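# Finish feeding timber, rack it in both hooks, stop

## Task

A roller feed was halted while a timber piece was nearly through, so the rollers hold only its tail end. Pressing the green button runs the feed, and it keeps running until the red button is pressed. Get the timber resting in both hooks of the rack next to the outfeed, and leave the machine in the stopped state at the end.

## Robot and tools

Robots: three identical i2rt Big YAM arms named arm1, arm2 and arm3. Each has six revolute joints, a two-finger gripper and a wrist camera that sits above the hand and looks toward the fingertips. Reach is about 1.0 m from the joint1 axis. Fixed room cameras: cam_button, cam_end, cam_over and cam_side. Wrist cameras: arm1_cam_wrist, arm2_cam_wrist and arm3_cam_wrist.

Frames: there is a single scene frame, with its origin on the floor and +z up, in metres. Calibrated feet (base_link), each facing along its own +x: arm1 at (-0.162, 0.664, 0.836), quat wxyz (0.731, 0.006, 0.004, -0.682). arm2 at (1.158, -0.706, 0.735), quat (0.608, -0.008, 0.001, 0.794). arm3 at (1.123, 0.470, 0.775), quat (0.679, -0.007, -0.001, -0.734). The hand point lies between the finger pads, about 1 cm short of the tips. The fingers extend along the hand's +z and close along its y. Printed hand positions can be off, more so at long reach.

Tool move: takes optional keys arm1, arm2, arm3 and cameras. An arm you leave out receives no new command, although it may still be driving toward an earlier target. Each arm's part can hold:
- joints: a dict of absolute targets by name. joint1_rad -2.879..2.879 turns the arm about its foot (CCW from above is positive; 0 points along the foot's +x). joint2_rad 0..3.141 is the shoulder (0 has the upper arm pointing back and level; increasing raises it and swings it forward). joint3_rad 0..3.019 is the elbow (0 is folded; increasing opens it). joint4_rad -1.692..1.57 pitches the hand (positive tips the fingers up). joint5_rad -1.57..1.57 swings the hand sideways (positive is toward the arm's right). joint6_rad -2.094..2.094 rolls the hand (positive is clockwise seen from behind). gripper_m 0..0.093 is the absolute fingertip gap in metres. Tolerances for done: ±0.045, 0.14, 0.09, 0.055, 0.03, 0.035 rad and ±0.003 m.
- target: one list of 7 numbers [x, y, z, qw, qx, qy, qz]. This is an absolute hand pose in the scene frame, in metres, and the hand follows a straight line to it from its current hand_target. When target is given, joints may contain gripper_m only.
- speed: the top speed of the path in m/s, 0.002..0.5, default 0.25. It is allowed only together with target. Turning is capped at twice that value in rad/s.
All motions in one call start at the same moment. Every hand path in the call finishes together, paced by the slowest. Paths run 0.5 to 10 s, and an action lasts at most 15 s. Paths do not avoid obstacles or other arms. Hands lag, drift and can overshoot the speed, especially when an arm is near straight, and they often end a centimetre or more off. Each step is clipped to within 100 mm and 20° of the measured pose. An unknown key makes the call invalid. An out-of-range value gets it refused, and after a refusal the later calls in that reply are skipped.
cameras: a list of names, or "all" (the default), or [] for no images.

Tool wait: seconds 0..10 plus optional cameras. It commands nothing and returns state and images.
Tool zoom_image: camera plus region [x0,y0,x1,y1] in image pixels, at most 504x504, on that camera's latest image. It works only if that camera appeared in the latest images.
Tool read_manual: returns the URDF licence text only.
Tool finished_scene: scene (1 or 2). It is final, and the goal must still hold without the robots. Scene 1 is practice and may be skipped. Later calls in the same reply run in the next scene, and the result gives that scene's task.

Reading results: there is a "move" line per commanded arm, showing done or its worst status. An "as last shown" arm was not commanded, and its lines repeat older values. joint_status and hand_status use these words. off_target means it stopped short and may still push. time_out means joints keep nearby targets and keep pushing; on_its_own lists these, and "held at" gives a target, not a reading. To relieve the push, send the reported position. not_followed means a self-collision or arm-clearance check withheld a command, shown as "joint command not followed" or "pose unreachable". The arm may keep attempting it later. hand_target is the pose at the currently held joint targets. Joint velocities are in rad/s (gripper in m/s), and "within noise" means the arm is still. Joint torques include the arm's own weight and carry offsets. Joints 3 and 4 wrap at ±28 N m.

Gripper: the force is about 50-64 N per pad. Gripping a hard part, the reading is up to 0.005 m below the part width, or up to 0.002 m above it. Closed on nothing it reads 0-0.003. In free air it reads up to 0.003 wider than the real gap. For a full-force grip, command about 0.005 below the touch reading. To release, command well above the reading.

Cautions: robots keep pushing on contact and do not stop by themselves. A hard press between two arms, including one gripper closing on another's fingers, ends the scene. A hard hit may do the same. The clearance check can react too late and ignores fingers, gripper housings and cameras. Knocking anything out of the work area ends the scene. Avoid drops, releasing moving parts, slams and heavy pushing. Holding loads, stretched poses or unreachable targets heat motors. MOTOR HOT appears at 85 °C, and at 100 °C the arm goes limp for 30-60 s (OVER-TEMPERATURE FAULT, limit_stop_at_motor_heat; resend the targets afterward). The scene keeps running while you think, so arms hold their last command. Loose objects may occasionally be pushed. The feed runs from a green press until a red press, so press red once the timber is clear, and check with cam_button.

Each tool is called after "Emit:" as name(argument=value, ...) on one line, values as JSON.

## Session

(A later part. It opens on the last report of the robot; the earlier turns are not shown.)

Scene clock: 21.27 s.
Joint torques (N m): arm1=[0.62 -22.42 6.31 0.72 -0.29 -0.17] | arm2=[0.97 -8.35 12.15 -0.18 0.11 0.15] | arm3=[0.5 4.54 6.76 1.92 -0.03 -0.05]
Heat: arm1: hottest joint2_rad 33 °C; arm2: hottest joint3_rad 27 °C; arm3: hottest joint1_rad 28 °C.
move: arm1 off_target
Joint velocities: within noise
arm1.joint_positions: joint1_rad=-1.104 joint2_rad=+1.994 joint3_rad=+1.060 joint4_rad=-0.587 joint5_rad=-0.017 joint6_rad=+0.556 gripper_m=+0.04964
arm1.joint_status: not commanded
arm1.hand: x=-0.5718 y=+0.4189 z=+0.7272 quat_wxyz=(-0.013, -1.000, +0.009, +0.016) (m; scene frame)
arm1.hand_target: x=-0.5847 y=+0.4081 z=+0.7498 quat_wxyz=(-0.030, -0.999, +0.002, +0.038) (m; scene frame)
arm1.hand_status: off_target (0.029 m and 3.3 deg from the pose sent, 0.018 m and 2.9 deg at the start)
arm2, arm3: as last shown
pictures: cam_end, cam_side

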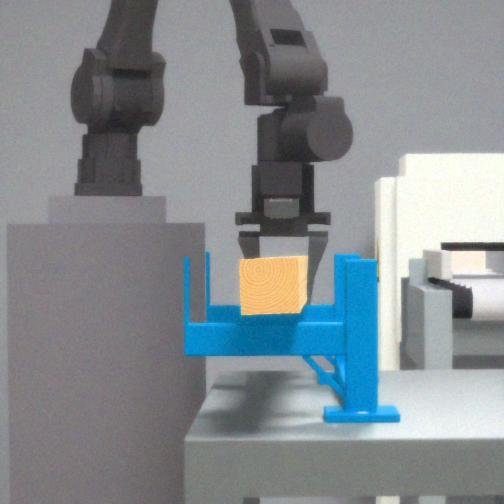

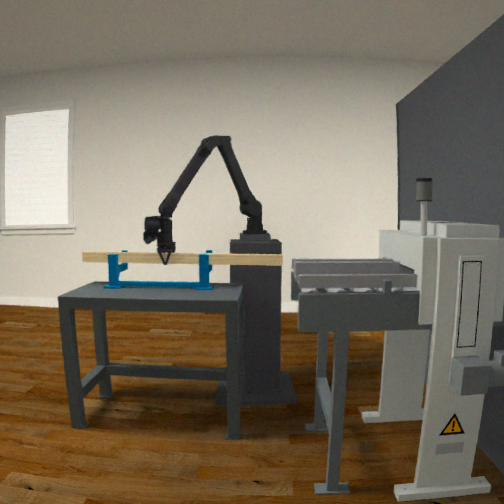

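Emit:
move(arm1={"target":[-0.585,0.408,0.736,0.03,0.998,-0.002,-0.032],"speed":0.04}, cameras=["cam_end"])

Emit:
move(arm1={"target":[-0.583,0.41,0.722,0.025,0.998,-0.002,-0.026],"speed":0.04}, cameras=["cam_side","cam_end"])

Emit:
zoom_image(camera="cam_side", region=[60, 200, 300, 310])

Scene clock: 22.33 s.
Joint torques (N m): arm1=[0.67 -21.89 6.98 0.83 -0.28 -0.11] | arm2=[0.73 -8.53 12.12 -0.29 0.11 0.16] | arm3=[0.5 4.48 6.76 1.94 -0.03 -0.05]
Heat: arm1: hottest joint2_rad 33 °C; arm2: hottest joint3_rad 27 °C; arm3: hottest joint1_rad 28 °C.
move: arm1 off_target
Joint velocities: within noise
arm1.joint_positions: joint1_rad=-1.104 joint2_rad=+2.020 joint3_rad=+1.060 joint4_rad=-0.571 joint5_rad=-0.023 joint6_rad=+0.554 gripper_m=+0.04964
arm1.joint_status: not commanded
arm1.hand: x=-0.5692 y=+0.4195 z=+0.7156 quat_wxyz=(-0.012, -1.000, +0.008, +0.010) (m; scene frame)
arm1.hand_target: x=-0.5846 y=+0.4082 z=+0.7361 quat_wxyz=(-0.030, -0.999, +0.002, +0.032) (m; scene frame)
arm1.hand_status: off_target (0.028 m and 3.3 deg from the pose sent, 0.019 m and 2.8 deg at the start)
arm2, arm3: as last shown
pictures: cam_end

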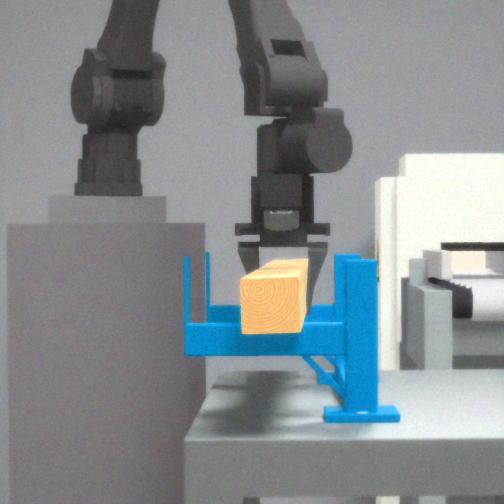

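Scene clock: 23.30 s.
Joint torques (N m): arm1=[1.26 -19.84 7.16 0.9 -0.25 -0.13] | arm2=[0.56 -7.94 12.1 -0.27 0.11 0.14] | arm3=[0.5 4.54 6.78 1.92 -0.03 -0.05]
Heat: arm1: hottest joint2_rad 33 °C; arm2: hottest joint3_rad 27 °C; arm3: hottest joint1_rad 28 °C.
move: arm1 off_target
Joint velocities: within noise
arm1.joint_positions: joint1_rad=-1.104 joint2_rad=+2.022 joint3_rad=+1.060 joint4_rad=-0.561 joint5_rad=-0.023 joint6_rad=+0.554 gripper_m=+0.04964
arm1.joint_status: not commanded
arm1.hand: x=-0.5708 y=+0.4185 z=+0.7148 quat_wxyz=(-0.014, -1.000, +0.008, +0.014) (m; scene frame)
arm1.hand_target: x=-0.5828 y=+0.4100 z=+0.7223 quat_wxyz=(-0.025, -0.999, +0.002, +0.026) (m; scene frame)
arm1.hand_status: off_target (0.017 m and 2.0 deg from the pose sent, 0.018 m and 2.4 deg at the start)
arm2, arm3: as last shown
pictures: cam_end, cam_side

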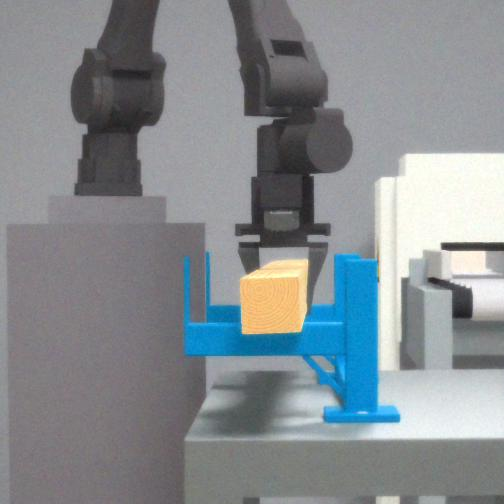

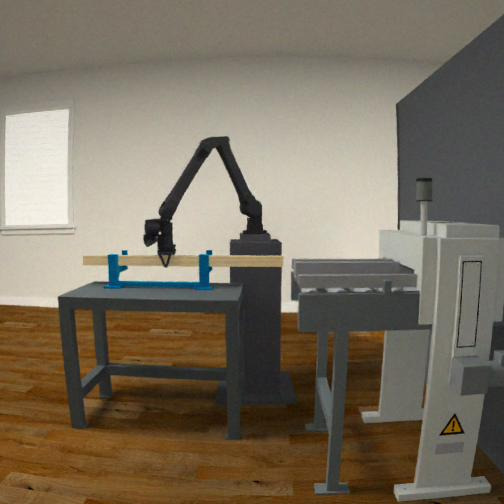

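Scaled by 2.100 from the camera's 504x504 image, which has a finer 720x720 frame.

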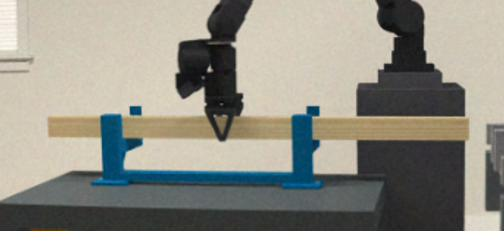

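Seated. Press slightly lower, then release.

Emit:
move(arm1={"target":[-0.578,0.413,0.707,0.02,0.999,-0.004,-0.02],"speed":0.05}, cameras=[])

Emit:
move(arm1={"joints":{"gripper_m":0.055}}, cameras=["cam_end"])

Emit:
move(arm1={"joints":{"gripper_m":0.088}}, cameras=["cam_end","arm1_cam_wrist"])

Scene clock: 24.37 s.
Joint torques (N m): arm1=[1.2 -17.26 6.61 1.74 -0.08 -0.11] | arm2=[0.62 -8.47 12.12 -0.29 0.11 0.15] | arm3=[0.56 4.48 6.76 1.92 -0.03 -0.05]
Heat: arm1: hottest joint2_rad 33 °C; arm2: hottest joint3_rad 28 °C; arm3: hottest joint1_rad 28 °C.
move: arm1 off_target
Joint velocities: within noise
arm1.joint_positions: joint1_rad=-1.104 joint2_rad=+2.023 joint3_rad=+1.060 joint4_rad=-0.561 joint5_rad=-0.022 joint6_rad=+0.554 gripper_m=+0.04964
arm1.joint_status: not commanded
arm1.hand: x=-0.5707 y=+0.4187 z=+0.7143 quat_wxyz=(-0.014, -1.000, +0.008, +0.013) (m; scene frame)
arm1.hand_target: x=-0.5777 y=+0.4130 z=+0.7073 quat_wxyz=(-0.020, -1.000, +0.004, +0.020) (m; scene frame)
arm1.hand_status: off_target (0.012 m and 1.1 deg from the pose sent, 0.012 m and 1.1 deg at the start)
arm2, arm3: as last shown
pictures: none
No camera images: "cameras" was empty.

Scene clock: 24.87 s.
Joint torques (N m): arm1=[0.32 -17.55 6.82 1.25 -0.03 -0.17] | arm2=[1.08 -8.35 12.14 -0.12 0.11 0.16] | arm3=[0.5 4.54 6.76 1.92 -0.03 -0.05]
Heat: arm1: hottest joint2_rad 33 °C; arm2: hottest joint3_rad 28 °C; arm3: hottest joint1_rad 28 °C.
move: arm1 done
Joint velocities: within noise
arm1.joint_positions: joint1_rad=-1.104 joint2_rad=+2.024 joint3_rad=+1.060 joint4_rad=-0.550 joint5_rad=-0.024 joint6_rad=+0.554 gripper_m=+0.05491
arm1.joint_status: all done
arm1.hand: x=-0.5726 y=+0.4173 z=+0.7137 quat_wxyz=(-0.017, -1.000, +0.008, +0.017) (m; scene frame)
arm1.hand_target: x=-0.5778 y=+0.4130 z=+0.7073 quat_wxyz=(-0.020, -1.000, +0.004, +0.020) (m; scene frame)
arm1.hand_status: not commanded
arm2, arm3: as last shown
pictures: cam_end

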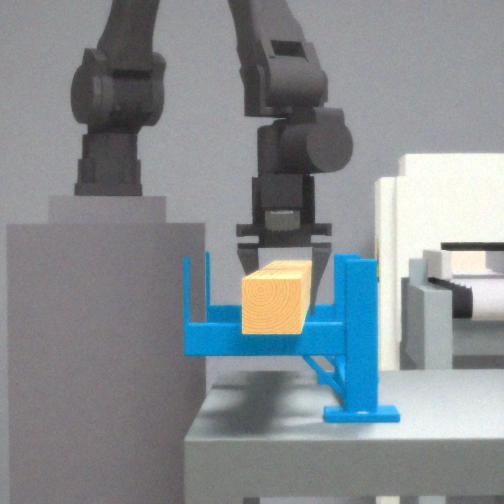

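Scene clock: 25.40 s.
Joint torques (N m): arm1=[0.91 -16.73 6.64 1.11 -0.01 -0.08] | arm2=[0.73 -8.41 12.22 -0.23 0.1 0.17] | arm3=[0.5 4.48 6.76 1.92 -0.03 -0.05]
Heat: arm1: hottest joint2_rad 33 °C; arm2: hottest joint3_rad 28 °C; arm3: hottest joint1_rad 28 °C.
move: arm1 done
Joint velocities: within noise
arm1.joint_positions: joint1_rad=-1.104 joint2_rad=+2.024 joint3_rad=+1.060 joint4_rad=-0.550 joint5_rad=-0.024 joint6_rad=+0.554 gripper_m=+0.08788
arm1.joint_status: all done
arm1.hand: x=-0.5726 y=+0.4173 z=+0.7137 quat_wxyz=(-0.017, -1.000, +0.008, +0.017) (m; scene frame)
arm1.hand_target: x=-0.5777 y=+0.4131 z=+0.7073 quat_wxyz=(-0.020, -1.000, +0.004, +0.020) (m; scene frame)
arm1.hand_status: not commanded
arm2.joint_positions: joint1_rad=+0.041 joint2_rad=+1.233 joint3_rad=+1.051 joint4_rad=-1.432 joint5_rad=-0.010 joint6_rad=+0.302 gripper_m=+0.00017
arm2.joint_status: not commanded
arm2.hand: x=+1.0576 y=-0.3933 z=+0.9261 quat_wxyz=(+0.014, +0.707, -0.706, +0.025) (m; scene frame)
arm2.hand_target: x=+1.0503 y=-0.3810 z=+0.9499 quat_wxyz=(+0.000, +0.707, -0.707, +0.000) (m; scene frame)
arm2.hand_status: not commanded
arm3.joint_positions: joint1_rad=-0.839 joint2_rad=+0.572 joint3_rad=+1.457 joint4_rad=-1.426 joint5_rad=-0.274 joint6_rad=+0.619 gripper_m=+0.09396
arm3.joint_status: not commanded
arm3.hand: x=+1.0077 y=+0.3249 z=+1.3418 quat_wxyz=(-0.390, -0.858, -0.083, +0.325) (m; scene frame)
arm3.hand_target: x=+1.0097 y=+0.3264 z=+1.3520 quat_wxyz=(-0.395, -0.851, -0.084, +0.334) (m; scene frame)
arm3.hand_status: not commanded
pictures: arm1_cam_wrist, cam_end

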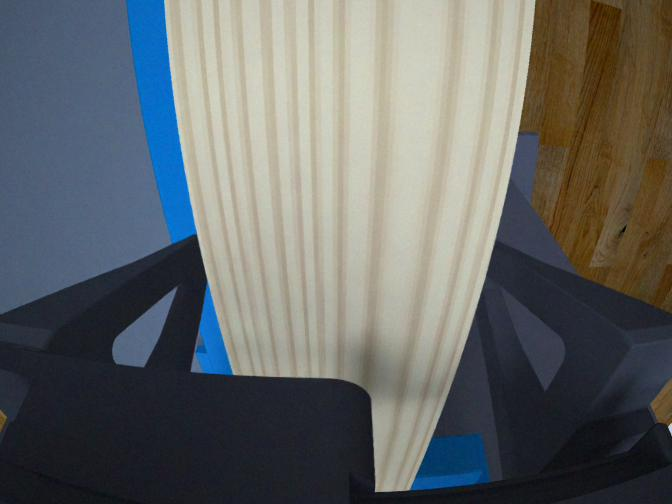

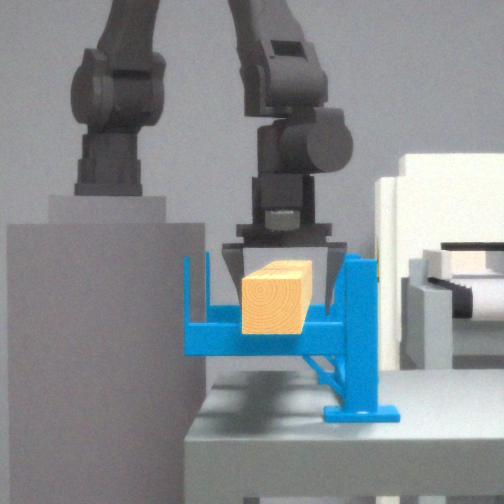

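Emit:
move(arm1={"target":[-0.572,0.416,0.9,0.017,0.9995,-0.008,-0.017],"joints":{"gripper_m":0.093},"speed":0.15}, cameras=["cam_end","cam_side","cam_button","cam_over"])

Scene clock: 27.43 s.
Joint torques (N m): arm1=[0.91 -16.26 11.06 -0.05 0.02 -0.07] | arm2=[0.62 -8.64 12.12 -0.2 0.1 0.16] | arm3=[0.5 4.54 6.76 1.92 -0.03 -0.05]
Heat: arm1: hottest joint2_rad 33 °C; arm2: hottest joint3_rad 29 °C; arm3: hottest joint1_rad 28 °C.
move: arm1 off_target
Joint velocities: within noise
arm1.joint_positions: joint1_rad=-1.104 joint2_rad=+1.672 joint3_rad=+1.135 joint4_rad=-0.994 joint5_rad=-0.024 joint6_rad=+0.554 gripper_m=+0.09288
arm1.joint_status: all done
arm1.hand: x=-0.5604 y=+0.4221 z=+0.8913 quat_wxyz=(-0.013, -1.000, +0.008, +0.010) (m; scene frame)
arm1.hand_target: x=-0.5716 y=+0.4162 z=+0.9001 quat_wxyz=(-0.017, -1.000, +0.008, +0.017) (m; scene frame)
arm1.hand_status: off_target (0.016 m and 0.9 deg from the pose sent, 0.186 m and 0.0 deg at the start)
arm2, arm3: as last shown
pictures: cam_button, cam_end, cam_over, cam_side

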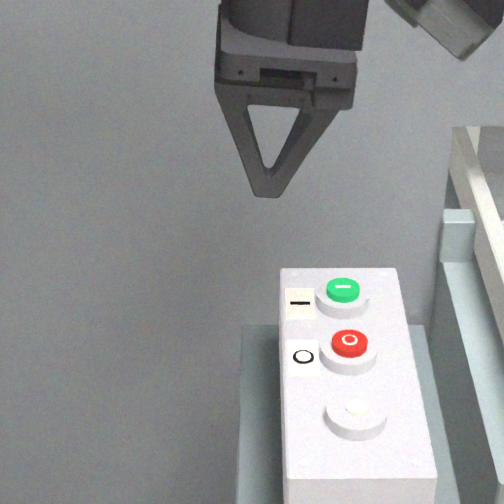

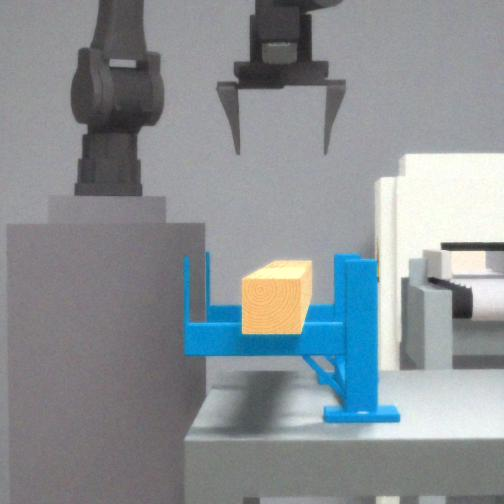

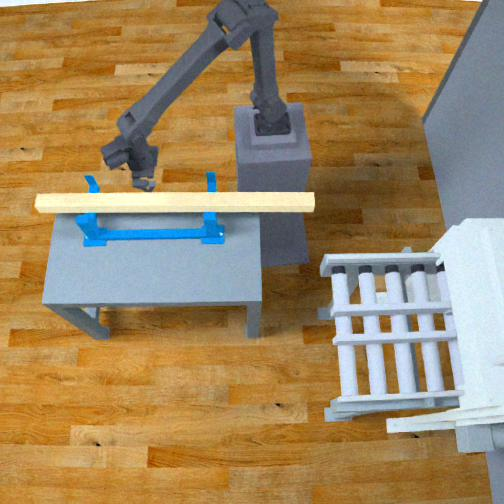

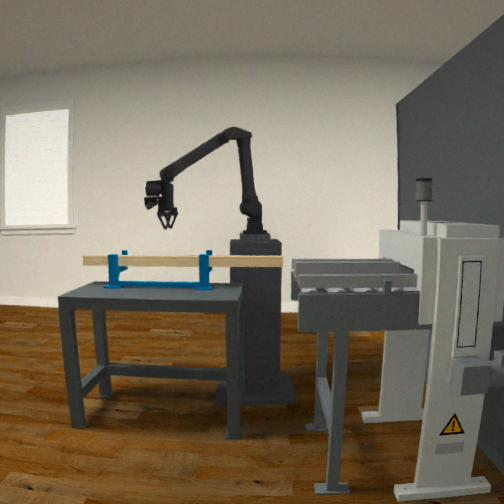

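Emit:
finished_scene(scene=2)

The scene is finished: the task was done.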